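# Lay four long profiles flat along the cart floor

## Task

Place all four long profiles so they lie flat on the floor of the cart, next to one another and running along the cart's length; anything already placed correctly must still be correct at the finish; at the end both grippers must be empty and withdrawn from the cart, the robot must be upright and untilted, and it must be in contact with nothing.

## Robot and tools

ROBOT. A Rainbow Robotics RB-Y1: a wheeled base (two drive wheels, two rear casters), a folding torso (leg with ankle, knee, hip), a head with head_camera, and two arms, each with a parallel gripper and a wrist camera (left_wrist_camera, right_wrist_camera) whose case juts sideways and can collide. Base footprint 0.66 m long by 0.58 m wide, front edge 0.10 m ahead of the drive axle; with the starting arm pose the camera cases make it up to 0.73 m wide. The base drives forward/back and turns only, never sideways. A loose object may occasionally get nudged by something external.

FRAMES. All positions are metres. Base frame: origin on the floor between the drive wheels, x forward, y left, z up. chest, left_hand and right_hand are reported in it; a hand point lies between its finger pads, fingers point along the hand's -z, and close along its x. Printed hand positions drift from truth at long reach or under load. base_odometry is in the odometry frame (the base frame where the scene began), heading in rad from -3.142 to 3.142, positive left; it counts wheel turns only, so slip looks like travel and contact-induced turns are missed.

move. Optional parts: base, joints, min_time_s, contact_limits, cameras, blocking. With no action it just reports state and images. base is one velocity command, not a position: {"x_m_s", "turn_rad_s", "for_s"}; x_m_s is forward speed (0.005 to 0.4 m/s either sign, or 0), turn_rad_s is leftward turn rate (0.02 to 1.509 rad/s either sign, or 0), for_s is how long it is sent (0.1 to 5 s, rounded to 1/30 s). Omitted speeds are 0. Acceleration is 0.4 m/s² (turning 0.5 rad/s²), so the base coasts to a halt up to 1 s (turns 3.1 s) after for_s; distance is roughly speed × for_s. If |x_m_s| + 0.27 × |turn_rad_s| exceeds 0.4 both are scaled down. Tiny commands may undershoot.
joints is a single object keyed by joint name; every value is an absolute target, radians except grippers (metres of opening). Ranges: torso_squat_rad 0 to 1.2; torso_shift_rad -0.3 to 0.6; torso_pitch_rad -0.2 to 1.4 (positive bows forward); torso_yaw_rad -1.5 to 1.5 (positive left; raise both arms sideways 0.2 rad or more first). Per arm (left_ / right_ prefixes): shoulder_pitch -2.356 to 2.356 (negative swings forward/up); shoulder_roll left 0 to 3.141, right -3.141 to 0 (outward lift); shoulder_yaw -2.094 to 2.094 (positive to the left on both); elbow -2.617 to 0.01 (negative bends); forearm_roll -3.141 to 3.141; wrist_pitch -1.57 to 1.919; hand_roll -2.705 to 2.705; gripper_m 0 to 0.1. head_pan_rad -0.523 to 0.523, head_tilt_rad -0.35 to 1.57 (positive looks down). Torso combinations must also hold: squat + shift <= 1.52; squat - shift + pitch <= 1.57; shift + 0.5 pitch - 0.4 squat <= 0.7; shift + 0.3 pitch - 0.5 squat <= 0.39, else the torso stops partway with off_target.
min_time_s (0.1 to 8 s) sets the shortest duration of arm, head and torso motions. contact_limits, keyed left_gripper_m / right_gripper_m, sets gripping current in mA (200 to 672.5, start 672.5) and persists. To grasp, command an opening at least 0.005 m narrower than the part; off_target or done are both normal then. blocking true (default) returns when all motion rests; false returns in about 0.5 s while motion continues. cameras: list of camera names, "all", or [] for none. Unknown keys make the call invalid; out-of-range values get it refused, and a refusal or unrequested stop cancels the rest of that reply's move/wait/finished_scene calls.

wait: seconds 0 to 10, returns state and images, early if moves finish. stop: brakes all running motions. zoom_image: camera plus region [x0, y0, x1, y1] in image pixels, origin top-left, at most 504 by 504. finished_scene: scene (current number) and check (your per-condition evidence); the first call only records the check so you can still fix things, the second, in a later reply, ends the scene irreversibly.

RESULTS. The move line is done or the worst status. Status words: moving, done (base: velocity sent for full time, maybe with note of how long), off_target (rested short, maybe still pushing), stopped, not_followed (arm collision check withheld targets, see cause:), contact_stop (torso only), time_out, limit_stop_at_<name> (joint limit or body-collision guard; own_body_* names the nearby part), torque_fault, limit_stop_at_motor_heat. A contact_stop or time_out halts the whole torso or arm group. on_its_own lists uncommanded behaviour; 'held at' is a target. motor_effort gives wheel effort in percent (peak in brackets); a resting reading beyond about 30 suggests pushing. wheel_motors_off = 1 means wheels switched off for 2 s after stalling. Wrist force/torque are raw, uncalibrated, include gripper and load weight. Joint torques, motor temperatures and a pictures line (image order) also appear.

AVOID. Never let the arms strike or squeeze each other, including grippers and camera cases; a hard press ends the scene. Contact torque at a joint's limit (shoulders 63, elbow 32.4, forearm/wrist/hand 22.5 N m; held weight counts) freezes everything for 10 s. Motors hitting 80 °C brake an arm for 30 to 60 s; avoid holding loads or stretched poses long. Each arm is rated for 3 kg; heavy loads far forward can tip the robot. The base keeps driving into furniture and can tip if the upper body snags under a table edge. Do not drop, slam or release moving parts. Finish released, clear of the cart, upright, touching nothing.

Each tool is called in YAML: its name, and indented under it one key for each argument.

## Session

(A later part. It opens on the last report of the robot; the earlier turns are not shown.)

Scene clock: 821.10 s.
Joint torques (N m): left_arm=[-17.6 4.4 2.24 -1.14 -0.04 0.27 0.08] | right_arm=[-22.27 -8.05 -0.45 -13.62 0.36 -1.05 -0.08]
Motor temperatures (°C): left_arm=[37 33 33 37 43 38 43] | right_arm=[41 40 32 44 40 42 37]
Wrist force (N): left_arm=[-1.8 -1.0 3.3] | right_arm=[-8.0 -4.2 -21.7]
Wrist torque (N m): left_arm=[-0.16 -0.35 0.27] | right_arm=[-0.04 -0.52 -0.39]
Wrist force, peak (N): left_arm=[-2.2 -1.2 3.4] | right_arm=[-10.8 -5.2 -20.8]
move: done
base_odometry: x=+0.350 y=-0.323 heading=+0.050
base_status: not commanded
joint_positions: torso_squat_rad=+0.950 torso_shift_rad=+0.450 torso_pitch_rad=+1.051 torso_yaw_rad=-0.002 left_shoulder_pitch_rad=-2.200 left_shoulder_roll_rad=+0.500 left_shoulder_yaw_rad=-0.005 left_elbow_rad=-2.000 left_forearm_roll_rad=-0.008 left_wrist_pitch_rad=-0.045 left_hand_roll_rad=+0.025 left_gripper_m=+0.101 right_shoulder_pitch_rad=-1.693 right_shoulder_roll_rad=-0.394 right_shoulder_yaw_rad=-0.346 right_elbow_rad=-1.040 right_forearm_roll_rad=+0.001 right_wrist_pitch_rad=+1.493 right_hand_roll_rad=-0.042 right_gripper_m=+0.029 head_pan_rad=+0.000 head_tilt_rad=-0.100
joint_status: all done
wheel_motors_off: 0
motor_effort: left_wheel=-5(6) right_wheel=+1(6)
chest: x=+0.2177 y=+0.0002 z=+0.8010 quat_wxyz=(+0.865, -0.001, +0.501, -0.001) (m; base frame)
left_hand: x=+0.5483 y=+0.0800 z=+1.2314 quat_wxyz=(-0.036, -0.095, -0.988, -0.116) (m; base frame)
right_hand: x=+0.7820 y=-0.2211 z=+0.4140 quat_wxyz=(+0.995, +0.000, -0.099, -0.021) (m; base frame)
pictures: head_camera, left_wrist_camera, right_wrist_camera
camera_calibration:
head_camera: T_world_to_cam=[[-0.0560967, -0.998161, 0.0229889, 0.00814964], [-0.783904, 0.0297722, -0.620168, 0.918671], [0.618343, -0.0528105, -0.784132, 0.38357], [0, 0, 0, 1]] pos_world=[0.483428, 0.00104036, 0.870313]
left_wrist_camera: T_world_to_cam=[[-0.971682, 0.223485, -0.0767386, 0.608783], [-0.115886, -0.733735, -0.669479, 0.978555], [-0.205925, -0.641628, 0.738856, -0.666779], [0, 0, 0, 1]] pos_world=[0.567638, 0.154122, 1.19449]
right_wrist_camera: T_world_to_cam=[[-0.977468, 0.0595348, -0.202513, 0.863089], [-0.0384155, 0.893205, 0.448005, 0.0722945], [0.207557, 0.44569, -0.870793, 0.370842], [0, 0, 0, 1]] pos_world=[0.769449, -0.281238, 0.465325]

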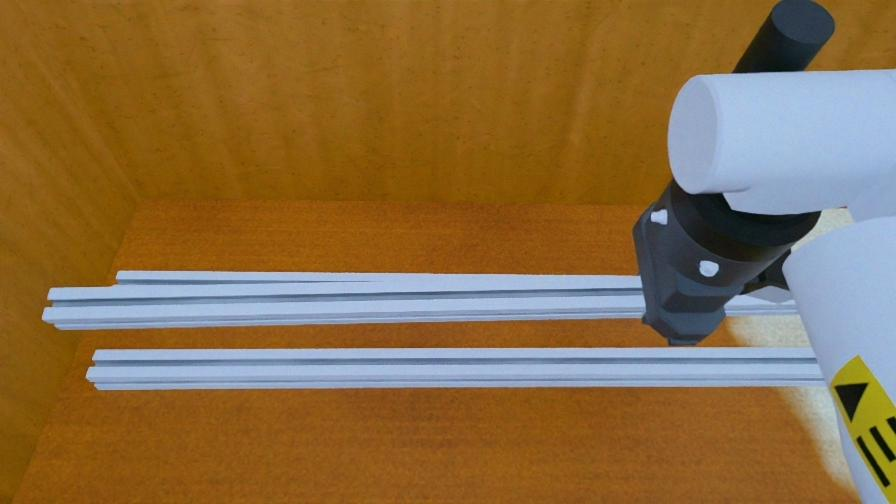

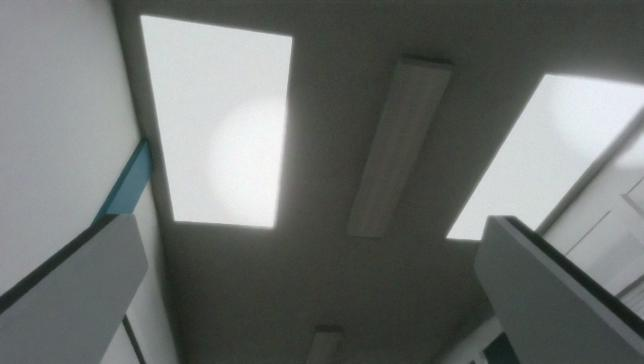

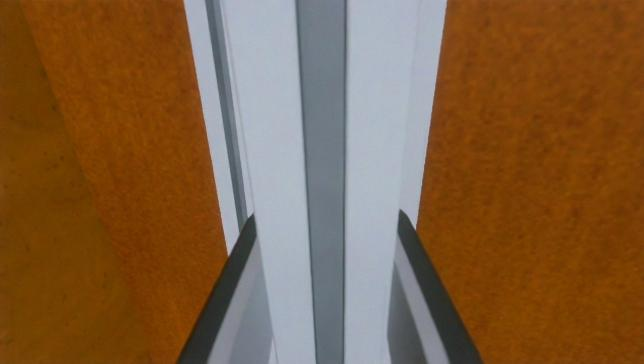

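move:
  base: {"x_m_s":-0.05,"for_s":0.4}
  cameras: []

move:
  joints: {"right_shoulder_pitch_rad":-1.74,"right_shoulder_roll_rad":-0.41,"right_shoulder_yaw_rad":-0.344,"right_elbow_rad":-0.721,"right_wrist_pitch_rad":1.422}
  min_time_s: 2

Scene clock: 830.83 s.
Joint torques (N m): left_arm=[-17.36 3.37 1.75 -1.27 -0.08 0.25 0.24] | right_arm=[-23.66 -8.61 -0.02 -13.34 0.57 -0.95 0.03]
Motor temperatures (°C): left_arm=[37 33 33 37 43 38 43] | right_arm=[41 40 32 44 40 41 37]
Wrist force (N): left_arm=[-2.0 -1.2 3.0] | right_arm=[-7.9 -4.7 -22.0]
Wrist torque (N m): left_arm=[-0.13 -0.35 0.27] | right_arm=[0.00 -0.51 -0.40]
Wrist force, peak (N): left_arm=[-1.8 -1.3 3.8] | right_arm=[-8.6 -4.2 -22.5]
move: done
base_odometry: x=+0.330 y=-0.324 heading=+0.049
base_status: done (sent for 0.4 of 0.4 s)
joint_positions: torso_squat_rad=+0.950 torso_shift_rad=+0.450 torso_pitch_rad=+1.051 torso_yaw_rad=-0.002 left_shoulder_pitch_rad=-2.200 left_shoulder_roll_rad=+0.500 left_shoulder_yaw_rad=-0.005 left_elbow_rad=-2.000 left_forearm_roll_rad=-0.008 left_wrist_pitch_rad=-0.045 left_hand_roll_rad=+0.025 left_gripper_m=+0.101 right_shoulder_pitch_rad=-1.693 right_shoulder_roll_rad=-0.394 right_shoulder_yaw_rad=-0.346 right_elbow_rad=-1.040 right_forearm_roll_rad=+0.001 right_wrist_pitch_rad=+1.493 right_hand_roll_rad=-0.042 right_gripper_m=+0.029 head_pan_rad=+0.000 head_tilt_rad=-0.100
joint_status: not commanded
wheel_motors_off: 0
motor_effort: left_wheel=-2(29) right_wheel=+9(22)
chest: x=+0.2177 y=+0.0002 z=+0.8009 quat_wxyz=(+0.865, -0.001, +0.502, -0.001) (m; base frame)
left_hand: x=+0.5483 y=+0.0800 z=+1.2313 quat_wxyz=(-0.036, -0.095, -0.988, -0.116) (m; base frame)
right_hand: x=+0.7819 y=-0.2211 z=+0.4138 quat_wxyz=(+0.995, +0.000, -0.098, -0.021) (m; base frame)
pictures: none
No camera images: "cameras" was empty.

Scene clock: 833.13 s.
Joint torques (N m): left_arm=[-16.91 3.97 2.28 -1.31 -0.13 0.21 0.17] | right_arm=[-23.81 -11.17 1.42 -11.5 0.39 -0.16 -0.01]
Motor temperatures (°C): left_arm=[37 33 33 37 43 38 43] | right_arm=[41 40 32 44 40 41 37]
Wrist force (N): left_arm=[-1.8 -1.2 3.3] | right_arm=[-4.9 -4.1 -22.0]
Wrist torque (N m): left_arm=[-0.14 -0.32 0.27] | right_arm=[0.02 -0.47 -0.34]
Wrist force, peak (N): left_arm=[-1.9 -1.7 3.6] | right_arm=[-8.1 -4.4 -22.2]
move: done
base_odometry: x=+0.330 y=-0.324 heading=+0.049
base_status: not commanded
joint_positions: torso_squat_rad=+0.950 torso_shift_rad=+0.450 torso_pitch_rad=+1.051 torso_yaw_rad=-0.002 left_shoulder_pitch_rad=-2.200 left_shoulder_roll_rad=+0.500 left_shoulder_yaw_rad=-0.005 left_elbow_rad=-2.000 left_forearm_roll_rad=-0.008 left_wrist_pitch_rad=-0.045 left_hand_roll_rad=+0.025 left_gripper_m=+0.101 right_shoulder_pitch_rad=-1.739 right_shoulder_roll_rad=-0.409 right_shoulder_yaw_rad=-0.344 right_elbow_rad=-0.720 right_forearm_roll_rad=+0.001 right_wrist_pitch_rad=+1.422 right_hand_roll_rad=-0.042 right_gripper_m=+0.029 head_pan_rad=+0.000 head_tilt_rad=-0.100
joint_status: all done
wheel_motors_off: 0
motor_effort: left_wheel=-1(2) right_wheel=+7(10)
chest: x=+0.2177 y=+0.0002 z=+0.8009 quat_wxyz=(+0.865, -0.001, +0.502, -0.001) (m; base frame)
left_hand: x=+0.5483 y=+0.0800 z=+1.2313 quat_wxyz=(-0.036, -0.095, -0.988, -0.116) (m; base frame)
right_hand: x=+0.7360 y=-0.2205 z=+0.3497 quat_wxyz=(+1.000, -0.001, +0.002, -0.021) (m; base frame)
pictures: head_camera, left_wrist_camera, right_wrist_camera
camera_calibration:
head_camera: T_world_to_cam=[[-0.0560942, -0.998161, 0.0229949, 0.00814649], [-0.783968, 0.029772, -0.620086, 0.918589], [0.618261, -0.0528105, -0.784196, 0.383582], [0, 0, 0, 1]] pos_world=[0.483447, 0.00104044, 0.870221]
left_wrist_camera: T_world_to_cam=[[-0.971681, 0.223498, -0.0767102, 0.608762], [-0.115919, -0.733745, -0.669463, 0.978502], [-0.20591, -0.641612, 0.738874, -0.666737], [0, 0, 0, 1]] pos_world=[0.567662, 0.154127, 1.1944]
right_wrist_camera: T_world_to_cam=[[-0.998196, 0.0599201, -0.00374664, 0.750901], [0.0518954, 0.892527, 0.447998, 0.0321637], [0.0301881, 0.446995, -0.894027, 0.463102], [0, 0, 0, 1]] pos_world=[0.733897, -0.280706, 0.40243]

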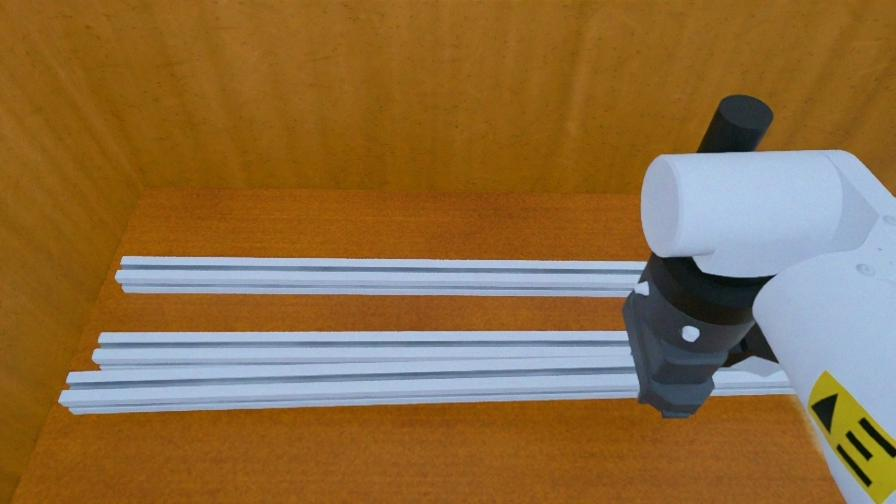

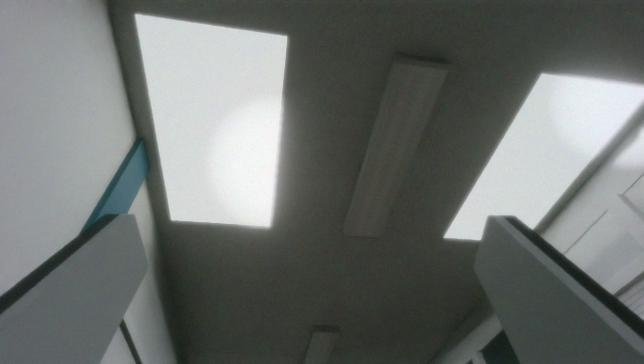

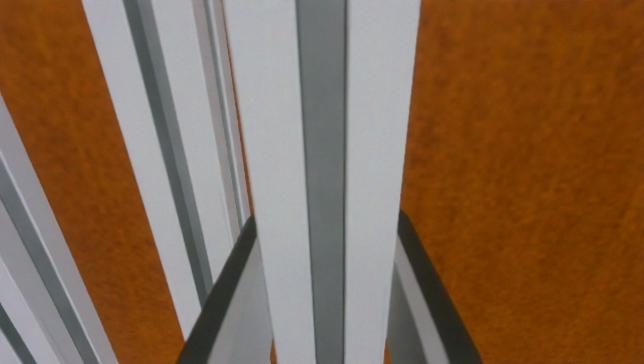

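move:
  joints: {"right_hand_roll_rad":-0.07,"right_shoulder_pitch_rad":-1.697,"right_shoulder_roll_rad":-0.395,"right_shoulder_yaw_rad":-0.346,"right_elbow_rad":-0.638,"right_wrist_pitch_rad":1.293}
  min_time_s: 1.5
  cameras: ["head_camera","right_wrist_camera"]

Scene clock: 840.33 s.
Joint torques (N m): left_arm=[-17.6 3.62 2.08 -1.13 -0.03 0.29 0.5] | right_arm=[-20.4 -7.03 0.28 -10.68 0.76 -0.17 -0.33]
Motor temperatures (°C): left_arm=[37 33 33 37 43 38 43] | right_arm=[41 40 32 44 40 41 37]
Wrist force (N): left_arm=[-1.8 -1.1 3.0] | right_arm=[-4.9 -4.1 -20.4]
Wrist torque (N m): left_arm=[-0.13 -0.34 0.26] | right_arm=[0.49 -0.52 -0.48]
Wrist force, peak (N): left_arm=[-1.6 -1.3 3.7] | right_arm=[-4.8 -4.2 -22.1]
move: done
base_odometry: x=+0.330 y=-0.324 heading=+0.049
base_status: not commanded
joint_positions: torso_squat_rad=+0.950 torso_shift_rad=+0.450 torso_pitch_rad=+1.051 torso_yaw_rad=-0.002 left_shoulder_pitch_rad=-2.200 left_shoulder_roll_rad=+0.500 left_shoulder_yaw_rad=-0.005 left_elbow_rad=-2.000 left_forearm_roll_rad=-0.008 left_wrist_pitch_rad=-0.045 left_hand_roll_rad=+0.025 left_gripper_m=+0.101 right_shoulder_pitch_rad=-1.696 right_shoulder_roll_rad=-0.395 right_shoulder_yaw_rad=-0.346 right_elbow_rad=-0.638 right_forearm_roll_rad=+0.001 right_wrist_pitch_rad=+1.293 right_hand_roll_rad=-0.070 right_gripper_m=+0.029 head_pan_rad=+0.000 head_tilt_rad=-0.100
joint_status: all done
wheel_motors_off: 0
motor_effort: left_wheel=-1(2) right_wheel=+9(10)
chest: x=+0.2177 y=+0.0002 z=+0.8009 quat_wxyz=(+0.865, -0.001, +0.502, -0.001) (m; base frame)
left_hand: x=+0.5483 y=+0.0800 z=+1.2313 quat_wxyz=(-0.036, -0.095, -0.988, -0.116) (m; base frame)
right_hand: x=+0.7168 y=-0.2213 z=+0.3099 quat_wxyz=(+0.999, -0.002, +0.001, -0.035) (m; base frame)
pictures: head_camera, right_wrist_camera
camera_calibration:
head_camera: T_world_to_cam=[[-0.0560943, -0.998161, 0.0229949, 0.00814645], [-0.783968, 0.0297721, -0.620087, 0.918589], [0.618262, -0.0528106, -0.784196, 0.383582], [0, 0, 0, 1]] pos_world=[0.483447, 0.00104037, 0.870221]
right_wrist_camera: T_world_to_cam=[[-0.996115, 0.0879014, -0.00530278, 0.736744], [0.0762708, 0.891281, 0.446992, 0.034293], [0.0440174, 0.444851, -0.894522, 0.418199], [0, 0, 0, 1]] pos_world=[0.712859, -0.281362, 0.362666]

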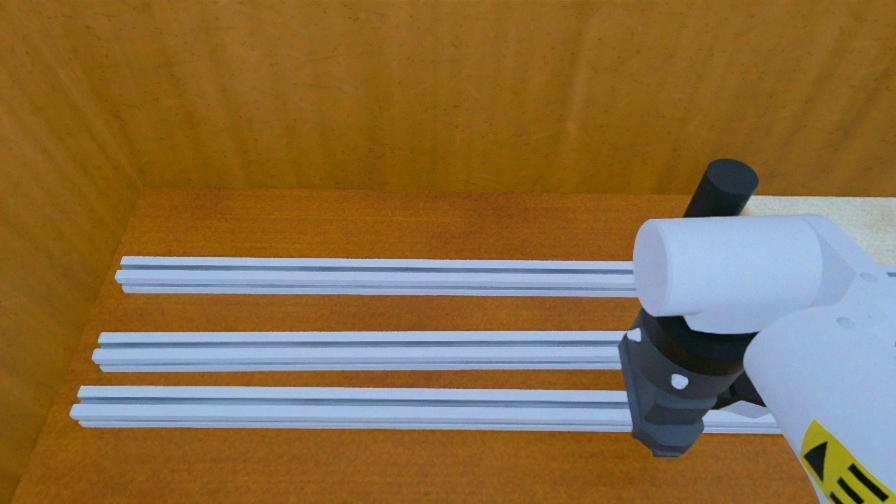

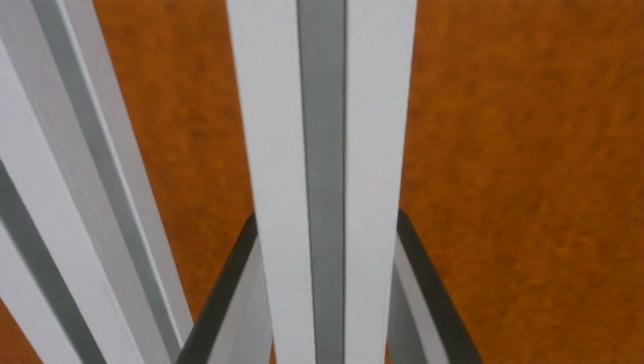

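move:
  joints: {"right_shoulder_pitch_rad":-1.718,"right_shoulder_roll_rad":-0.402,"right_shoulder_yaw_rad":-0.345,"right_elbow_rad":-0.577,"right_wrist_pitch_rad":1.254}
  min_time_s: 1.5
  cameras: ["head_camera"]

Scene clock: 844.53 s.
Joint torques (N m): left_arm=[-18.07 4.74 2.11 -0.98 0.02 0.2 0.36] | right_arm=[-18.91 -9.82 1.89 -9.32 0.99 -3.17 -0.54]
Motor temperatures (°C): left_arm=[37 33 33 37 43 38 43] | right_arm=[41 40 32 44 40 41 37]
Wrist force (N): left_arm=[-1.8 -1.1 3.1] | right_arm=[-13.9 -4.4 -0.7]
Wrist torque (N m): left_arm=[-0.14 -0.32 0.27] | right_arm=[0.44 0.16 -0.55]
Wrist force, peak (N): left_arm=[-2.0 -1.3 3.6] | right_arm=[-5.5 -4.5 -21.8]
move: done
base_odometry: x=+0.330 y=-0.324 heading=+0.049
base_status: not commanded
joint_positions: torso_squat_rad=+0.950 torso_shift_rad=+0.450 torso_pitch_rad=+1.050 torso_yaw_rad=-0.002 left_shoulder_pitch_rad=-2.200 left_shoulder_roll_rad=+0.500 left_shoulder_yaw_rad=-0.005 left_elbow_rad=-2.000 left_forearm_roll_rad=-0.008 left_wrist_pitch_rad=-0.045 left_hand_roll_rad=+0.025 left_gripper_m=+0.101 right_shoulder_pitch_rad=-1.718 right_shoulder_roll_rad=-0.401 right_shoulder_yaw_rad=-0.345 right_elbow_rad=-0.577 right_forearm_roll_rad=+0.001 right_wrist_pitch_rad=+1.255 right_hand_roll_rad=-0.070 right_gripper_m=+0.029 head_pan_rad=+0.000 head_tilt_rad=-0.100
joint_status: all done
wheel_motors_off: 0
motor_effort: left_wheel=-2(3) right_wheel=+8(10)
chest: x=+0.2175 y=+0.0002 z=+0.8012 quat_wxyz=(+0.865, -0.001, +0.501, -0.001) (m; base frame)
left_hand: x=+0.5477 y=+0.0800 z=+1.2318 quat_wxyz=(-0.036, -0.095, -0.988, -0.116) (m; base frame)
right_hand: x=+0.7173 y=-0.2205 z=+0.3059 quat_wxyz=(+0.999, -0.001, +0.000, -0.035) (m; base frame)
pictures: head_camera
camera_calibration:
head_camera: T_world_to_cam=[[-0.0561362, -0.998158, 0.0229908, 0.00813792], [-0.783468, 0.0297649, -0.620719, 0.918926], [0.618891, -0.0528574, -0.783696, 0.383407], [0, 0, 0, 1]] pos_world=[0.483118, 0.0010371, 0.870682]

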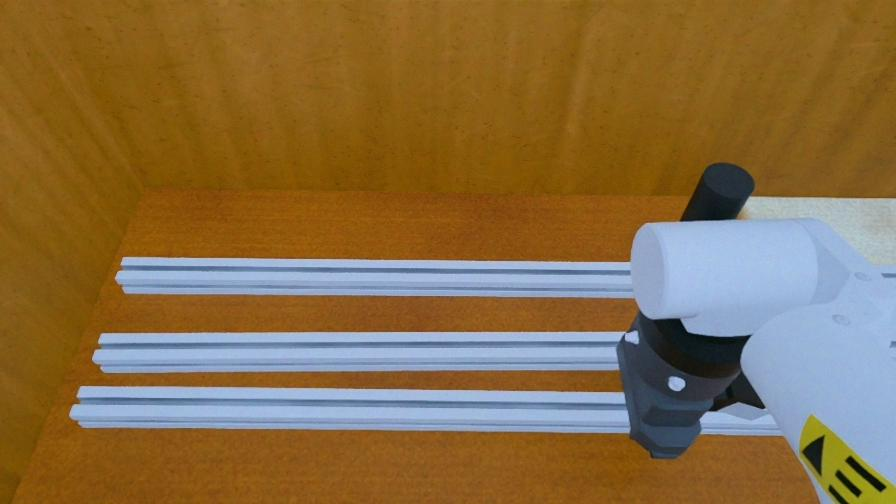

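move:
  joints: {"right_gripper_m":0.044}
  cameras: []

move:
  joints: {"right_shoulder_pitch_rad":-1.74,"right_shoulder_roll_rad":-0.41,"right_shoulder_yaw_rad":-0.344,"right_elbow_rad":-0.721,"right_wrist_pitch_rad":1.422}
  cameras: ["head_camera","right_wrist_camera"]

move:
  joints: {"right_shoulder_pitch_rad":-1.694,"right_shoulder_roll_rad":-0.394,"right_shoulder_yaw_rad":-0.346,"right_elbow_rad":-1.041,"right_wrist_pitch_rad":1.493}
  cameras: []

move:
  joints: {"torso_squat_rad":0.7,"torso_shift_rad":0.45,"torso_pitch_rad":1.05,"right_shoulder_pitch_rad":-2.128,"right_shoulder_roll_rad":-0.539,"right_shoulder_yaw_rad":-0.294,"right_elbow_rad":-0.967,"right_wrist_pitch_rad":1.673}
  cameras: ["head_camera"]

Scene clock: 853.23 s.
Joint torques (N m): left_arm=[-17.44 3.51 2.21 -1.6 -0.14 0.23 0.21] | right_arm=[-18.56 -9.5 1.2 -9.26 0.63 -0.48 -0.11]
Motor temperatures (°C): left_arm=[37 33 33 37 43 38 42] | right_arm=[40 40 32 43 40 41 37]
Wrist force (N): left_arm=[-1.6 -1.1 3.2] | right_arm=[-4.9 -4.4 -13.1]
Wrist torque (N m): left_arm=[-0.13 -0.31 0.27] | right_arm=[0.04 -0.47 -0.37]
Wrist force, peak (N): left_arm=[-1.9 -1.3 3.6] | right_arm=[-14.4 -4.5 -1.0]
move: done
base_odometry: x=+0.330 y=-0.324 heading=+0.049
base_status: not commanded
joint_positions: torso_squat_rad=+0.950 torso_shift_rad=+0.450 torso_pitch_rad=+1.050 torso_yaw_rad=-0.002 left_shoulder_pitch_rad=-2.200 left_shoulder_roll_rad=+0.500 left_shoulder_yaw_rad=-0.005 left_elbow_rad=-2.000 left_forearm_roll_rad=-0.008 left_wrist_pitch_rad=-0.045 left_hand_roll_rad=+0.025 left_gripper_m=+0.101 right_shoulder_pitch_rad=-1.718 right_shoulder_roll_rad=-0.402 right_shoulder_yaw_rad=-0.345 right_elbow_rad=-0.577 right_forearm_roll_rad=+0.001 right_wrist_pitch_rad=+1.254 right_hand_roll_rad=-0.070 right_gripper_m=+0.044 head_pan_rad=+0.000 head_tilt_rad=-0.100
joint_status: all done
wheel_motors_off: 0
motor_effort: left_wheel=-3(3) right_wheel=+6(9)
chest: x=+0.2175 y=+0.0002 z=+0.8011 quat_wxyz=(+0.865, -0.001, +0.501, -0.001) (m; base frame)
left_hand: x=+0.5478 y=+0.0800 z=+1.2317 quat_wxyz=(-0.036, -0.095, -0.988, -0.116) (m; base frame)
right_hand: x=+0.7174 y=-0.2205 z=+0.3058 quat_wxyz=(+0.999, -0.001, +0.000, -0.035) (m; base frame)
pictures: none
No camera images: "cameras" was empty.

Scene clock: 854.17 s.
Joint torques (N m): left_arm=[-16.62 3.46 2.12 -0.94 -0.04 0.29 0] | right_arm=[-19.64 -8.58 0.69 -9.45 0.53 -0.17 -0.37]
Motor temperatures (°C): left_arm=[37 33 33 37 43 38 42] | right_arm=[40 40 32 43 40 41 37]
Wrist force (N): left_arm=[-2.1 -1.3 3.3] | right_arm=[-4.9 -3.8 -12.4]
Wrist torque (N m): left_arm=[-0.12 -0.35 0.26] | right_arm=[-0.01 -0.50 -0.37]
Wrist force, peak (N): left_arm=[-1.6 -1.5 3.6] | right_arm=[-8.8 -4.5 -14.0]
move: done
base_odometry: x=+0.330 y=-0.324 heading=+0.049
base_status: not commanded
joint_positions: torso_squat_rad=+0.950 torso_shift_rad=+0.450 torso_pitch_rad=+1.050 torso_yaw_rad=-0.002 left_shoulder_pitch_rad=-2.200 left_shoulder_roll_rad=+0.500 left_shoulder_yaw_rad=-0.005 left_elbow_rad=-2.000 left_forearm_roll_rad=-0.008 left_wrist_pitch_rad=-0.045 left_hand_roll_rad=+0.025 left_gripper_m=+0.101 right_shoulder_pitch_rad=-1.740 right_shoulder_roll_rad=-0.410 right_shoulder_yaw_rad=-0.344 right_elbow_rad=-0.721 right_forearm_roll_rad=+0.001 right_wrist_pitch_rad=+1.422 right_hand_roll_rad=-0.070 right_gripper_m=+0.044 head_pan_rad=+0.000 head_tilt_rad=-0.100
joint_status: all done
wheel_motors_off: 0
motor_effort: left_wheel=-3(5) right_wheel=+7(9)
chest: x=+0.2175 y=+0.0003 z=+0.8011 quat_wxyz=(+0.865, -0.001, +0.501, -0.001) (m; base frame)
left_hand: x=+0.5479 y=+0.0800 z=+1.2316 quat_wxyz=(-0.036, -0.095, -0.988, -0.116) (m; base frame)
right_hand: x=+0.7369 y=-0.2207 z=+0.3509 quat_wxyz=(+0.999, -0.001, +0.000, -0.035) (m; base frame)
pictures: head_camera, right_wrist_camera
camera_calibration:
head_camera: T_world_to_cam=[[-0.0560956, -0.99816, 0.0230294, 0.00812207], [-0.783625, 0.0297223, -0.620523, 0.918821], [0.618697, -0.0528551, -0.78385, 0.383446], [0, 0, 0, 1]] pos_world=[0.48323, 0.00106466, 0.870527]
right_wrist_camera: T_world_to_cam=[[-0.996107, 0.0879366, -0.00615707, 0.757255], [0.0758799, 0.890891, 0.447835, 0.0138053], [0.0448663, 0.445624, -0.894095, 0.453113], [0, 0, 0, 1]] pos_world=[0.73293, -0.280807, 0.403606]

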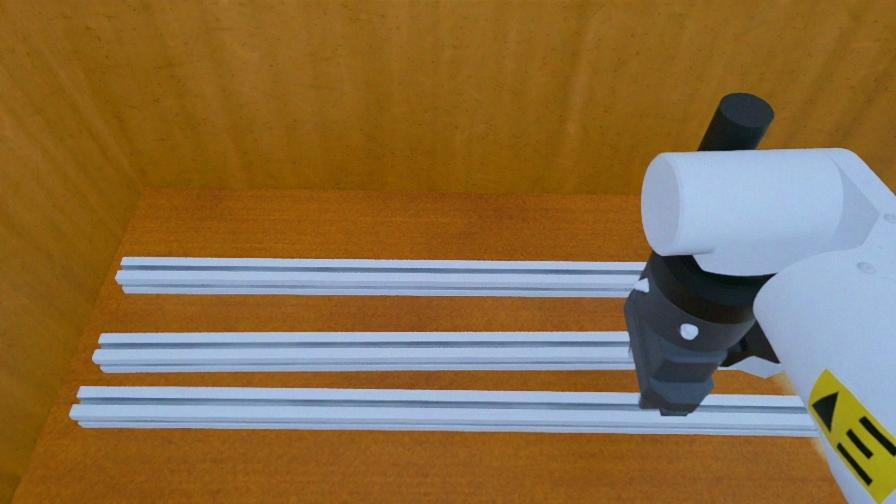

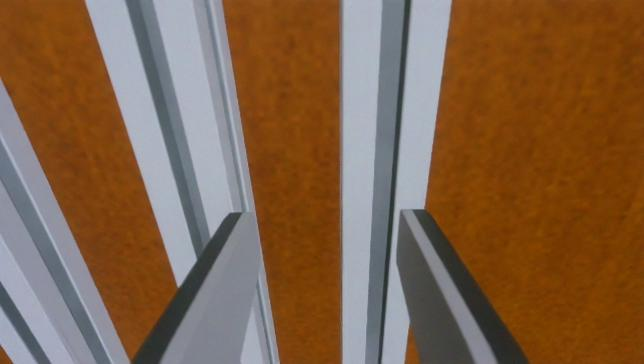

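Scene clock: 855.20 s.
Joint torques (N m): left_arm=[-17.67 3.85 1.95 -1.15 0.1 0.49 0.07] | right_arm=[-18.98 -7.4 0.34 -10.06 0.47 -0.43 -0.29]
Motor temperatures (°C): left_arm=[37 33 33 37 43 38 42] | right_arm=[40 40 32 43 40 41 37]
Wrist force (N): left_arm=[-1.7 -1.2 3.0] | right_arm=[-6.1 -4.5 -12.6]
Wrist torque (N m): left_arm=[-0.14 -0.32 0.26] | right_arm=[0.00 -0.55 -0.38]
Wrist force, peak (N): left_arm=[-2.0 -1.7 3.6] | right_arm=[-6.6 -4.0 -13.3]
move: done
base_odometry: x=+0.330 y=-0.324 heading=+0.049
base_status: not commanded
joint_positions: torso_squat_rad=+0.950 torso_shift_rad=+0.450 torso_pitch_rad=+1.050 torso_yaw_rad=-0.002 left_shoulder_pitch_rad=-2.200 left_shoulder_roll_rad=+0.500 left_shoulder_yaw_rad=-0.005 left_elbow_rad=-2.000 left_forearm_roll_rad=-0.008 left_wrist_pitch_rad=-0.045 left_hand_roll_rad=+0.025 left_gripper_m=+0.101 right_shoulder_pitch_rad=-1.694 right_shoulder_roll_rad=-0.394 right_shoulder_yaw_rad=-0.346 right_elbow_rad=-1.041 right_forearm_roll_rad=+0.001 right_wrist_pitch_rad=+1.493 right_hand_roll_rad=-0.070 right_gripper_m=+0.044 head_pan_rad=+0.000 head_tilt_rad=-0.100
joint_status: all done
wheel_motors_off: 0
motor_effort: left_wheel=-4(5) right_wheel=+5(7)
chest: x=+0.2176 y=+0.0003 z=+0.8011 quat_wxyz=(+0.865, -0.001, +0.501, -0.001) (m; base frame)
left_hand: x=+0.5479 y=+0.0800 z=+1.2316 quat_wxyz=(-0.036, -0.095, -0.988, -0.116) (m; base frame)
right_hand: x=+0.7827 y=-0.2211 z=+0.4151 quat_wxyz=(+0.994, +0.002, -0.100, -0.035) (m; base frame)
pictures: none
No camera images: "cameras" was empty.

Scene clock: 856.70 s.
Joint torques (N m): left_arm=[-16.57 4.01 2.33 -1.35 -0.19 0.3 0.16] | right_arm=[-23.17 -7.81 1.11 -9.68 0.3 -1.05 -0.25]
Motor temperatures (°C): left_arm=[37 33 33 37 43 38 42] | right_arm=[40 40 32 43 40 41 37]
Wrist force (N): left_arm=[-1.8 -1.4 3.2] | right_arm=[-7.0 -4.8 -11.9]
Wrist torque (N m): left_arm=[-0.11 -0.32 0.25] | right_arm=[0.04 -0.59 -0.38]
Wrist force, peak (N): left_arm=[-2.2 -1.0 3.8] | right_arm=[-7.9 -3.7 -14.1]
move: off_target
base_odometry: x=+0.330 y=-0.324 heading=+0.049
base_status: not commanded
joint_positions: torso_squat_rad=+0.753 torso_shift_rad=+0.450 torso_pitch_rad=+1.050 torso_yaw_rad=-0.002 left_shoulder_pitch_rad=-2.200 left_shoulder_roll_rad=+0.500 left_shoulder_yaw_rad=-0.005 left_elbow_rad=-2.000 left_forearm_roll_rad=-0.008 left_wrist_pitch_rad=-0.045 left_hand_roll_rad=+0.025 left_gripper_m=+0.101 right_shoulder_pitch_rad=-2.128 right_shoulder_roll_rad=-0.539 right_shoulder_yaw_rad=-0.294 right_elbow_rad=-0.967 right_forearm_roll_rad=+0.001 right_wrist_pitch_rad=+1.673 right_hand_roll_rad=-0.070 right_gripper_m=+0.044 head_pan_rad=+0.000 head_tilt_rad=-0.100
joint_status: torso_squat_rad off_target (ended at +0.753, target +0.700); the others done
wheel_motors_off: 0
on_its_own: torso_squat_rad is held at +0.753, not at your +0.700
motor_effort: left_wheel=-7(8) right_wheel=+6(11)
chest: x=+0.2627 y=+0.0003 z=+0.8944 quat_wxyz=(+0.865, -0.001, +0.501, -0.001) (m; base frame)
left_hand: x=+0.5931 y=+0.0800 z=+1.3250 quat_wxyz=(-0.036, -0.095, -0.988, -0.116) (m; base frame)
right_hand: x=+0.9219 y=-0.2203 z=+0.7224 quat_wxyz=(+0.979, +0.005, -0.199, -0.034) (m; base frame)
pictures: head_camera
camera_calibration:
head_camera: T_world_to_cam=[[-0.0560809, -0.998161, 0.0230106, 0.00852628], [-0.783697, 0.0297286, -0.620432, 1.01206], [0.618607, -0.0528277, -0.783923, 0.428763], [0, 0, 0, 1]] pos_world=[0.528392, 0.00107399, 0.963836]

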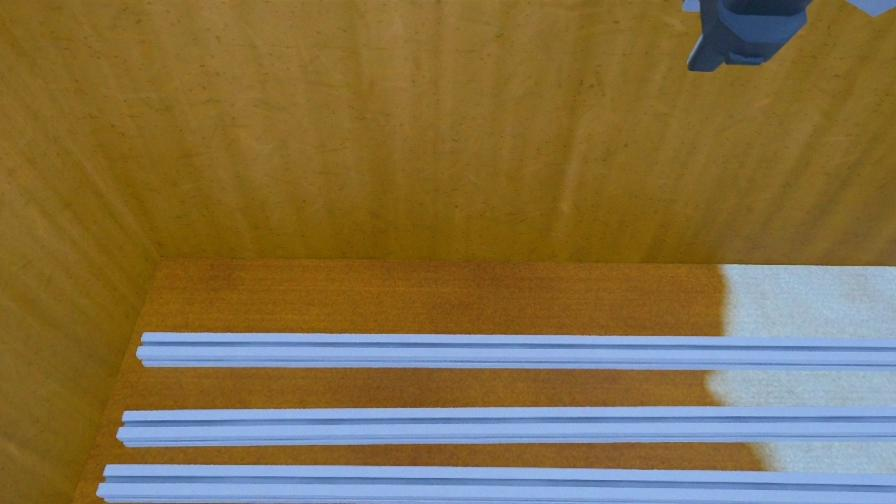

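move:
  base: {"x_m_s":-0.33,"for_s":2.3}
  cameras: ["head_camera"]

Scene clock: 863.07 s.
Joint torques (N m): left_arm=[-16.98 3.58 2.47 -1.4 -0.18 0.13 0.29] | right_arm=[-23.84 -8.38 0.57 -10.01 0.33 -0.89 -0.38]
Motor temperatures (°C): left_arm=[37 33 33 37 43 38 42] | right_arm=[40 40 32 43 40 41 37]
Wrist force (N): left_arm=[-2.0 -1.1 2.8] | right_arm=[-7.2 -4.8 -11.7]
Wrist torque (N m): left_arm=[-0.13 -0.33 0.27] | right_arm=[0.04 -0.60 -0.36]
Wrist force, peak (N): left_arm=[-8.5 -1.8 4.2] | right_arm=[-12.3 -5.1 -14.8]
move: done
base_odometry: x=-0.415 y=-0.361 heading=+0.049
base_status: done (sent for 2.3 of 2.3 s)
joint_positions: torso_squat_rad=+0.753 torso_shift_rad=+0.450 torso_pitch_rad=+1.050 torso_yaw_rad=-0.002 left_shoulder_pitch_rad=-2.200 left_shoulder_roll_rad=+0.500 left_shoulder_yaw_rad=-0.005 left_elbow_rad=-2.000 left_forearm_roll_rad=-0.008 left_wrist_pitch_rad=-0.045 left_hand_roll_rad=+0.025 left_gripper_m=+0.101 right_shoulder_pitch_rad=-2.128 right_shoulder_roll_rad=-0.539 right_shoulder_yaw_rad=-0.294 right_elbow_rad=-0.967 right_forearm_roll_rad=+0.001 right_wrist_pitch_rad=+1.673 right_hand_roll_rad=-0.070 right_gripper_m=+0.044 head_pan_rad=+0.000 head_tilt_rad=-0.100
joint_status: not commanded
wheel_motors_off: 0
on_its_own: torso_squat_rad is held at +0.753, not at your +0.700
motor_effort: left_wheel=-42(100) right_wheel=-34(100)
chest: x=+0.2627 y=+0.0003 z=+0.8944 quat_wxyz=(+0.865, -0.001, +0.501, -0.001) (m; base frame)
left_hand: x=+0.5931 y=+0.0801 z=+1.3250 quat_wxyz=(-0.036, -0.095, -0.988, -0.116) (m; base frame)
right_hand: x=+0.9218 y=-0.2203 z=+0.7223 quat_wxyz=(+0.979, +0.005, -0.199, -0.034) (m; base frame)
pictures: head_camera
camera_calibration:
head_camera: T_world_to_cam=[[-0.0560774, -0.998162, 0.0229979, 0.00854185], [-0.783686, 0.0297328, -0.620446, 1.01208], [0.618621, -0.0528161, -0.783912, 0.42876], [0, 0, 0, 1]] pos_world=[0.528392, 0.00107964, 0.963855]

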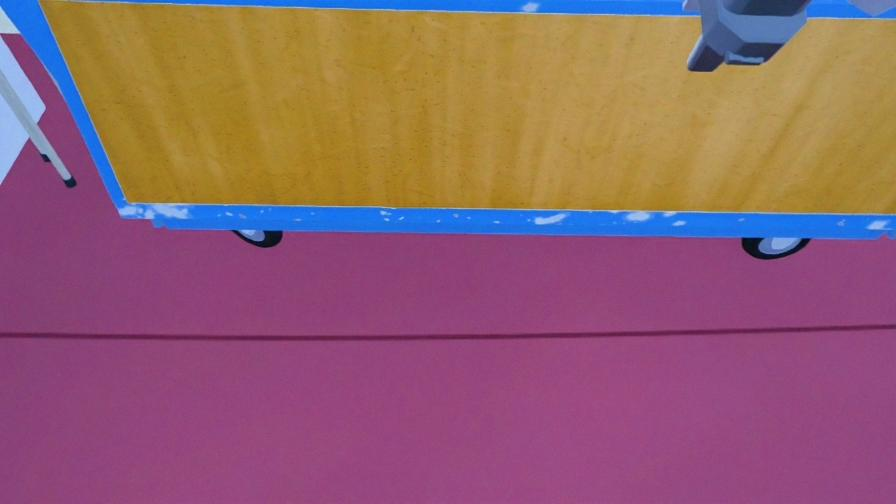

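move:
  base: {"turn_rad_s":0.5,"for_s":2.39}
  joints: {"torso_squat_rad":1.0,"torso_shift_rad":0,"torso_pitch_rad":0.44,"right_shoulder_pitch_rad":-0.551,"right_shoulder_roll_rad":-0.048,"right_shoulder_yaw_rad":-0.18,"right_elbow_rad":-0.901,"right_forearm_roll_rad":0,"right_wrist_pitch_rad":-0.485,"right_hand_roll_rad":1.57,"right_gripper_m":0.05,"left_shoulder_pitch_rad":-0.2,"left_shoulder_roll_rad":0.4,"left_elbow_rad":-2.2,"head_tilt_rad":0.3}
  min_time_s: 3
  cameras: ["head_camera"]

move:
  base: {"x_m_s":0.35,"for_s":4.31}
  cameras: []

move:
  base: {"turn_rad_s":-0.5,"for_s":2.48}

Scene clock: 873.57 s.
Joint torques (N m): left_arm=[-7.65 2.93 3 -9.51 -0.12 -1.71 0.08] | right_arm=[-10.61 -2.28 0.71 -9.62 0.32 -1.92 -0.37]
Motor temperatures (°C): left_arm=[37 33 33 37 43 38 42] | right_arm=[40 40 32 43 40 41 37]
Wrist force (N): left_arm=[-6.7 -2.2 -0.4] | right_arm=[-4.3 1.7 -6.8]
Wrist torque (N m): left_arm=[-0.08 -0.58 0.28] | right_arm=[-0.36 -0.41 -0.35]
Wrist force, peak (N): left_arm=[-7.8 -2.0 -0.2] | right_arm=[-7.7 -5.1 -11.9]
move: done
base_odometry: x=-0.416 y=-0.361 heading=+1.248
base_status: done (sent for 2.4 of 2.4 s)
joint_positions: torso_squat_rad=+1.000 torso_shift_rad=+0.000 torso_pitch_rad=+0.440 torso_yaw_rad=-0.002 left_shoulder_pitch_rad=-0.200 left_shoulder_roll_rad=+0.400 left_shoulder_yaw_rad=-0.005 left_elbow_rad=-2.200 left_forearm_roll_rad=-0.008 left_wrist_pitch_rad=-0.045 left_hand_roll_rad=+0.025 left_gripper_m=+0.101 right_shoulder_pitch_rad=-0.551 right_shoulder_roll_rad=-0.048 right_shoulder_yaw_rad=-0.180 right_elbow_rad=-0.901 right_forearm_roll_rad=+0.000 right_wrist_pitch_rad=-0.485 right_hand_roll_rad=+1.570 right_gripper_m=+0.050 head_pan_rad=+0.000 head_tilt_rad=+0.300
joint_status: all done
wheel_motors_off: 0
motor_effort: left_wheel=+3(86) right_wheel=+17(35)
chest: x=-0.0962 y=+0.0003 z=+0.9387 quat_wxyz=(+0.976, -0.001, +0.218, -0.001) (m; base frame)
left_hand: x=+0.3581 y=+0.1904 z=+0.8956 quat_wxyz=(+0.529, +0.020, -0.826, -0.192) (m; base frame)
right_hand: x=+0.4171 y=-0.2208 z=+0.5482 quat_wxyz=(+0.525, -0.474, -0.474, +0.524) (m; base frame)
pictures: head_camera
camera_calibration:
head_camera: T_world_to_cam=[[-0.0602367, -0.99813, 0.0103965, -0.00510669], [-0.63689, 0.030412, -0.770355, 0.917792], [0.768598, -0.053025, -0.637531, 0.642235], [0, 0, 0, 1]] pos_world=[0.0906042, 0.00104546, 1.11652]

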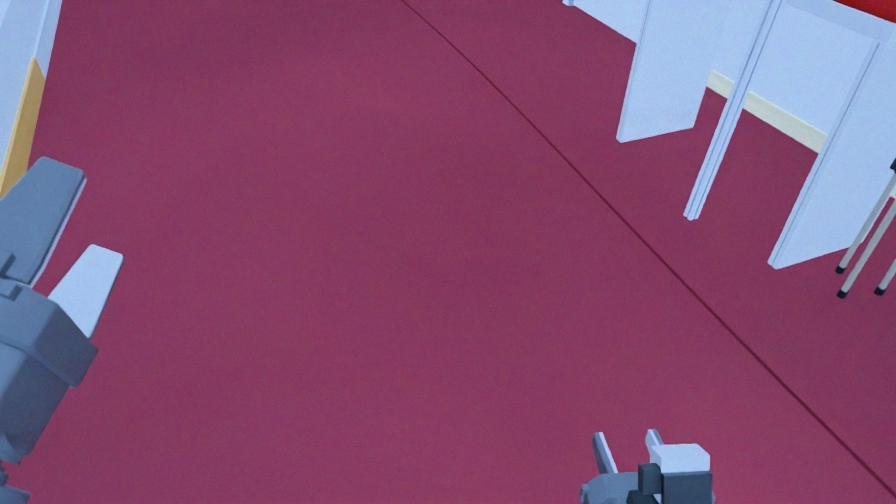

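Scene clock: 879.23 s.
Joint torques (N m): left_arm=[-5.59 2.96 3.34 -9.28 -0.04 -1.46 -0.01] | right_arm=[-10.56 -2.06 0.7 -9.31 0.35 -2.05 -0.46]
Motor temperatures (°C): left_arm=[37 33 33 37 43 38 42] | right_arm=[40 40 32 43 40 41 37]
Wrist force (N): left_arm=[-6.7 -2.2 -0.2] | right_arm=[-4.5 1.6 -7.0]
Wrist torque (N m): left_arm=[-0.07 -0.57 0.29] | right_arm=[-0.35 -0.42 -0.34]
Wrist force, peak (N): left_arm=[-7.6 -2.2 -0.7] | right_arm=[-4.4 1.9 -7.4]
move: done
base_odometry: x=+0.061 y=+1.067 heading=+1.249
base_status: done (sent for 4.3 of 4.3 s)
joint_positions: torso_squat_rad=+1.000 torso_shift_rad=+0.000 torso_pitch_rad=+0.440 torso_yaw_rad=-0.002 left_shoulder_pitch_rad=-0.200 left_shoulder_roll_rad=+0.400 left_shoulder_yaw_rad=-0.005 left_elbow_rad=-2.200 left_forearm_roll_rad=-0.008 left_wrist_pitch_rad=-0.045 left_hand_roll_rad=+0.025 left_gripper_m=+0.101 right_shoulder_pitch_rad=-0.551 right_shoulder_roll_rad=-0.048 right_shoulder_yaw_rad=-0.180 right_elbow_rad=-0.901 right_forearm_roll_rad=+0.000 right_wrist_pitch_rad=-0.485 right_hand_roll_rad=+1.570 right_gripper_m=+0.050 head_pan_rad=+0.000 head_tilt_rad=+0.300
joint_status: not commanded
wheel_motors_off: 0
motor_effort: left_wheel=+12(38) right_wheel=-12(46)
chest: x=-0.0961 y=+0.0003 z=+0.9387 quat_wxyz=(+0.976, -0.001, +0.218, -0.001) (m; base frame)
left_hand: x=+0.3582 y=+0.1904 z=+0.8956 quat_wxyz=(+0.529, +0.020, -0.826, -0.192) (m; base frame)
right_hand: x=+0.4171 y=-0.2208 z=+0.5482 quat_wxyz=(+0.525, -0.474, -0.474, +0.524) (m; base frame)
pictures: none
No camera images: "cameras" was empty.

Scene clock: 883.03 s.
Joint torques (N m): left_arm=[-5.68 2.91 3.47 -8.98 -0.19 -1.82 0.16] | right_arm=[-10.42 -1.84 0.68 -9.38 0.29 -2.1 -0.36]
Motor temperatures (°C): left_arm=[37 33 33 37 43 38 42] | right_arm=[40 40 32 43 40 41 37]
Wrist force (N): left_arm=[-7.1 -1.9 -0.5] | right_arm=[-4.5 1.8 -6.8]
Wrist torque (N m): left_arm=[-0.12 -0.60 0.27] | right_arm=[-0.35 -0.43 -0.35]
Wrist force, peak (N): left_arm=[-7.4 -2.6 -0.7] | right_arm=[-4.7 2.0 -7.1]
move: done
base_odometry: x=+0.060 y=+1.067 heading=+0.016
base_status: done (sent for 2.47 of 2.47 s)
joint_positions: torso_squat_rad=+1.000 torso_shift_rad=+0.000 torso_pitch_rad=+0.440 torso_yaw_rad=-0.002 left_shoulder_pitch_rad=-0.200 left_shoulder_roll_rad=+0.400 left_shoulder_yaw_rad=-0.005 left_elbow_rad=-2.200 left_forearm_roll_rad=-0.008 left_wrist_pitch_rad=-0.045 left_hand_roll_rad=+0.025 left_gripper_m=+0.101 right_shoulder_pitch_rad=-0.551 right_shoulder_roll_rad=-0.048 right_shoulder_yaw_rad=-0.180 right_elbow_rad=-0.901 right_forearm_roll_rad=+0.000 right_wrist_pitch_rad=-0.485 right_hand_roll_rad=+1.570 right_gripper_m=+0.050 head_pan_rad=+0.000 head_tilt_rad=+0.300
joint_status: not commanded
wheel_motors_off: 0
motor_effort: left_wheel=+12(34) right_wheel=+0(42)
chest: x=-0.0961 y=+0.0003 z=+0.9387 quat_wxyz=(+0.976, -0.001, +0.218, -0.001) (m; base frame)
left_hand: x=+0.3582 y=+0.1904 z=+0.8956 quat_wxyz=(+0.529, +0.020, -0.826, -0.192) (m; base frame)
right_hand: x=+0.4171 y=-0.2208 z=+0.5482 quat_wxyz=(+0.525, -0.474, -0.474, +0.524) (m; base frame)
pictures: head_camera, left_wrist_camera, right_wrist_camera
camera_calibration:
head_camera: T_world_to_cam=[[-0.0602365, -0.99813, 0.0104105, -0.00511351], [-0.63706, 0.0304129, -0.770214, 0.917673], [0.768457, -0.0530271, -0.6377, 0.642314], [0, 0, 0, 1]] pos_world=[0.0907138, 0.00104703, 1.11646]
left_wrist_camera: T_world_to_cam=[[-0.466116, -0.207002, 0.860166, -0.56457], [-0.570174, -0.673124, -0.470962, 0.786142], [0.676489, -0.709968, 0.195727, -0.203617], [0, 0, 0, 1]] pos_world=[0.322827, 0.267742, 0.89572]
right_wrist_camera: T_world_to_cam=[[0.00348426, -0.999829, -0.0181421, -0.210602], [-0.538029, 0.0134182, -0.84282, 0.719601], [0.842919, 0.0126976, -0.53789, 0.0201356], [0, 0, 0, 1]] pos_world=[0.370927, -0.220478, 0.613504]

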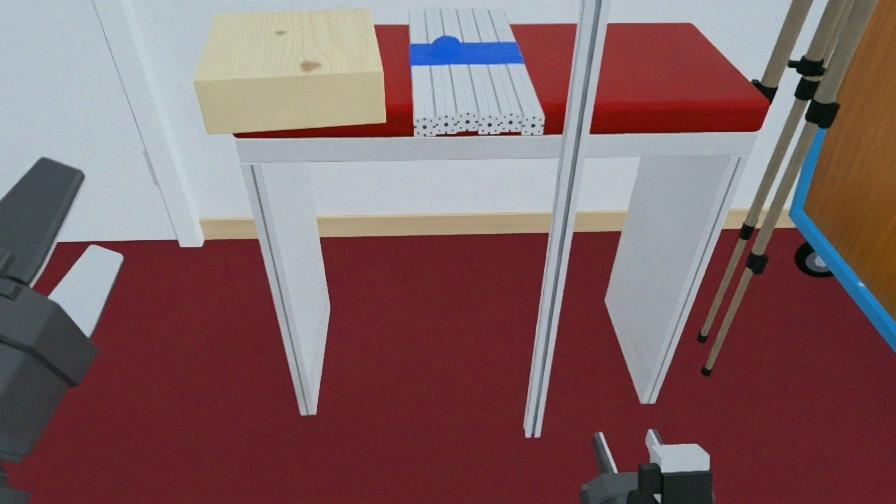

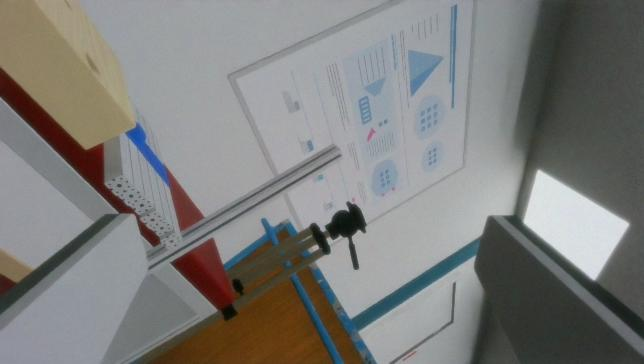

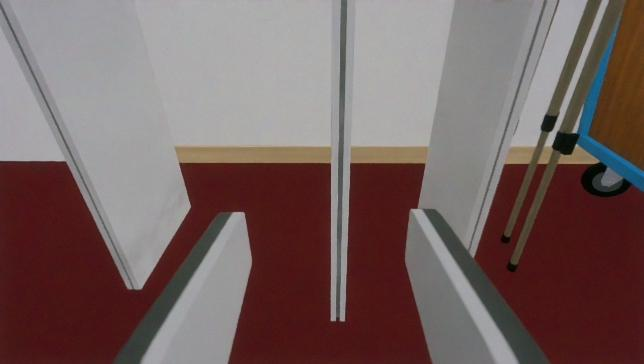

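move:
  base: {"turn_rad_s":-0.05,"for_s":0.48}
  cameras: []

move:
  base: {"x_m_s":0.2,"for_s":1.4}
  cameras: ["right_wrist_camera"]

Scene clock: 886.17 s.
Joint torques (N m): left_arm=[-6.75 2.47 3.65 -8.94 -0.09 -1.45 0.15] | right_arm=[-9.76 -2.17 0.49 -9.39 0.28 -2.07 -0.25]
Motor temperatures (°C): left_arm=[37 33 33 38 43 38 42] | right_arm=[39 39 32 42 40 41 37]
Wrist force (N): left_arm=[-7.1 -2.3 -0.3] | right_arm=[-4.7 2.0 -6.7]
Wrist torque (N m): left_arm=[-0.09 -0.60 0.28] | right_arm=[-0.37 -0.45 -0.35]
Wrist force, peak (N): left_arm=[-7.3 -2.5 -0.7] | right_arm=[-4.6 1.8 -7.2]
move: done
base_odometry: x=+0.060 y=+1.067 heading=-0.007
base_status: done (sent for 0.47 of 0.47 s)
joint_positions: torso_squat_rad=+1.000 torso_shift_rad=+0.000 torso_pitch_rad=+0.440 torso_yaw_rad=-0.002 left_shoulder_pitch_rad=-0.200 left_shoulder_roll_rad=+0.400 left_shoulder_yaw_rad=-0.005 left_elbow_rad=-2.200 left_forearm_roll_rad=-0.008 left_wrist_pitch_rad=-0.045 left_hand_roll_rad=+0.025 left_gripper_m=+0.101 right_shoulder_pitch_rad=-0.551 right_shoulder_roll_rad=-0.048 right_shoulder_yaw_rad=-0.180 right_elbow_rad=-0.901 right_forearm_roll_rad=+0.000 right_wrist_pitch_rad=-0.485 right_hand_roll_rad=+1.570 right_gripper_m=+0.050 head_pan_rad=+0.000 head_tilt_rad=+0.300
joint_status: not commanded
wheel_motors_off: 0
motor_effort: left_wheel=+13(36) right_wheel=+2(18)
chest: x=-0.0961 y=+0.0003 z=+0.9387 quat_wxyz=(+0.976, -0.001, +0.218, -0.001) (m; base frame)
left_hand: x=+0.3582 y=+0.1904 z=+0.8956 quat_wxyz=(+0.529, +0.020, -0.826, -0.192) (m; base frame)
right_hand: x=+0.4171 y=-0.2208 z=+0.5482 quat_wxyz=(+0.525, -0.474, -0.474, +0.524) (m; base frame)
pictures: none
No camera images: "cameras" was empty.

Scene clock: 888.40 s.
Joint torques (N m): left_arm=[-5.9 2.89 3.18 -9.03 -0.13 -1.55 0.21] | right_arm=[-10.13 -2.21 0.73 -8.99 0.31 -2.27 -0.13]
Motor temperatures (°C): left_arm=[37 33 33 38 43 38 42] | right_arm=[39 39 32 42 40 41 37]
Wrist force (N): left_arm=[-6.8 -2.2 -0.2] | right_arm=[-4.6 1.9 -7.1]
Wrist torque (N m): left_arm=[-0.10 -0.55 0.29] | right_arm=[-0.35 -0.45 -0.35]
Wrist force, peak (N): left_arm=[-7.2 -2.5 -0.6] | right_arm=[-4.5 2.0 -7.3]
move: done
base_odometry: x=+0.341 y=+1.065 heading=-0.007
base_status: done (sent for 1.4 of 1.4 s)
joint_positions: torso_squat_rad=+1.000 torso_shift_rad=+0.000 torso_pitch_rad=+0.440 torso_yaw_rad=-0.002 left_shoulder_pitch_rad=-0.200 left_shoulder_roll_rad=+0.400 left_shoulder_yaw_rad=-0.005 left_elbow_rad=-2.200 left_forearm_roll_rad=-0.008 left_wrist_pitch_rad=-0.045 left_hand_roll_rad=+0.025 left_gripper_m=+0.101 right_shoulder_pitch_rad=-0.551 right_shoulder_roll_rad=-0.048 right_shoulder_yaw_rad=-0.180 right_elbow_rad=-0.901 right_forearm_roll_rad=+0.000 right_wrist_pitch_rad=-0.485 right_hand_roll_rad=+1.570 right_gripper_m=+0.050 head_pan_rad=+0.000 head_tilt_rad=+0.300
joint_status: not commanded
wheel_motors_off: 0
motor_effort: left_wheel=-4(48) right_wheel=+5(40)
chest: x=-0.0961 y=+0.0003 z=+0.9387 quat_wxyz=(+0.976, -0.001, +0.218, -0.001) (m; base frame)
left_hand: x=+0.3582 y=+0.1904 z=+0.8956 quat_wxyz=(+0.529, +0.020, -0.826, -0.192) (m; base frame)
right_hand: x=+0.4171 y=-0.2208 z=+0.5482 quat_wxyz=(+0.525, -0.474, -0.474, +0.524) (m; base frame)
pictures: right_wrist_camera
camera_calibration:
right_wrist_camera: T_world_to_cam=[[0.0034925, -0.999829, -0.0181451, -0.210599], [-0.537989, 0.0134169, -0.842845, 0.719622], [0.842945, 0.0127055, -0.53785, 0.0201091], [0, 0, 0, 1]] pos_world=[0.370933, -0.220473, 0.613525]

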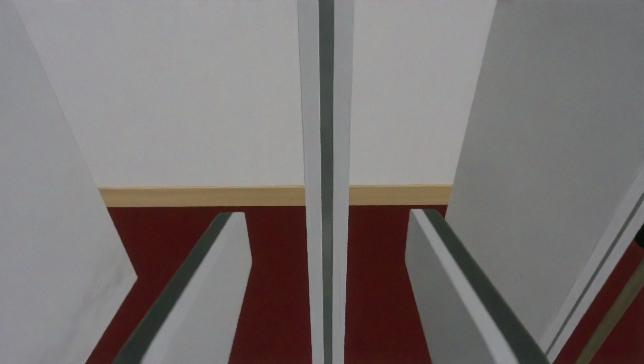

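move:
  base: {"x_m_s":0.1,"for_s":1.15}
  cameras: ["right_wrist_camera"]

Scene clock: 893.20 s.
Joint torques (N m): left_arm=[-6.26 2.74 3.07 -9.44 0.09 -1.69 0] | right_arm=[-9.77 -2.13 0.28 -9.17 0.13 -2.08 -0.64]
Motor temperatures (°C): left_arm=[37 33 33 38 43 38 42] | right_arm=[39 39 32 42 40 41 37]
Wrist force (N): left_arm=[-7.1 -2.2 -0.5] | right_arm=[-4.5 1.7 -7.1]
Wrist torque (N m): left_arm=[-0.08 -0.60 0.27] | right_arm=[-0.36 -0.45 -0.34]
Wrist force, peak (N): left_arm=[-7.5 -2.3 -0.5] | right_arm=[-4.7 2.0 -7.4]
move: done
base_odometry: x=+0.457 y=+1.064 heading=-0.008
base_status: done (sent for 1.17 of 1.17 s)
joint_positions: torso_squat_rad=+1.000 torso_shift_rad=+0.000 torso_pitch_rad=+0.440 torso_yaw_rad=-0.002 left_shoulder_pitch_rad=-0.200 left_shoulder_roll_rad=+0.400 left_shoulder_yaw_rad=-0.005 left_elbow_rad=-2.200 left_forearm_roll_rad=-0.008 left_wrist_pitch_rad=-0.045 left_hand_roll_rad=+0.025 left_gripper_m=+0.101 right_shoulder_pitch_rad=-0.551 right_shoulder_roll_rad=-0.048 right_shoulder_yaw_rad=-0.180 right_elbow_rad=-0.901 right_forearm_roll_rad=+0.000 right_wrist_pitch_rad=-0.485 right_hand_roll_rad=+1.570 right_gripper_m=+0.050 head_pan_rad=+0.000 head_tilt_rad=+0.300
joint_status: not commanded
wheel_motors_off: 0
motor_effort: left_wheel=-9(20) right_wheel=+6(36)
chest: x=-0.0962 y=+0.0003 z=+0.9387 quat_wxyz=(+0.976, -0.001, +0.218, -0.001) (m; base frame)
left_hand: x=+0.3582 y=+0.1904 z=+0.8956 quat_wxyz=(+0.529, +0.020, -0.826, -0.192) (m; base frame)
right_hand: x=+0.4171 y=-0.2208 z=+0.5482 quat_wxyz=(+0.525, -0.474, -0.474, +0.524) (m; base frame)
pictures: right_wrist_camera
camera_calibration:
right_wrist_camera: T_world_to_cam=[[0.00349198, -0.999829, -0.0181448, -0.210599], [-0.537968, 0.0134172, -0.842859, 0.719629], [0.842958, 0.0127045, -0.537829, 0.0201067], [0, 0, 0, 1]] pos_world=[0.370923, -0.220474, 0.613538]

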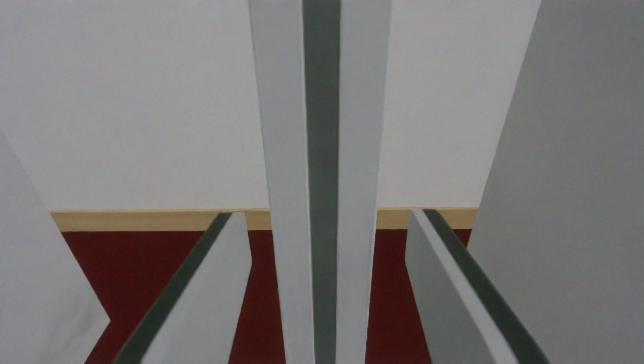

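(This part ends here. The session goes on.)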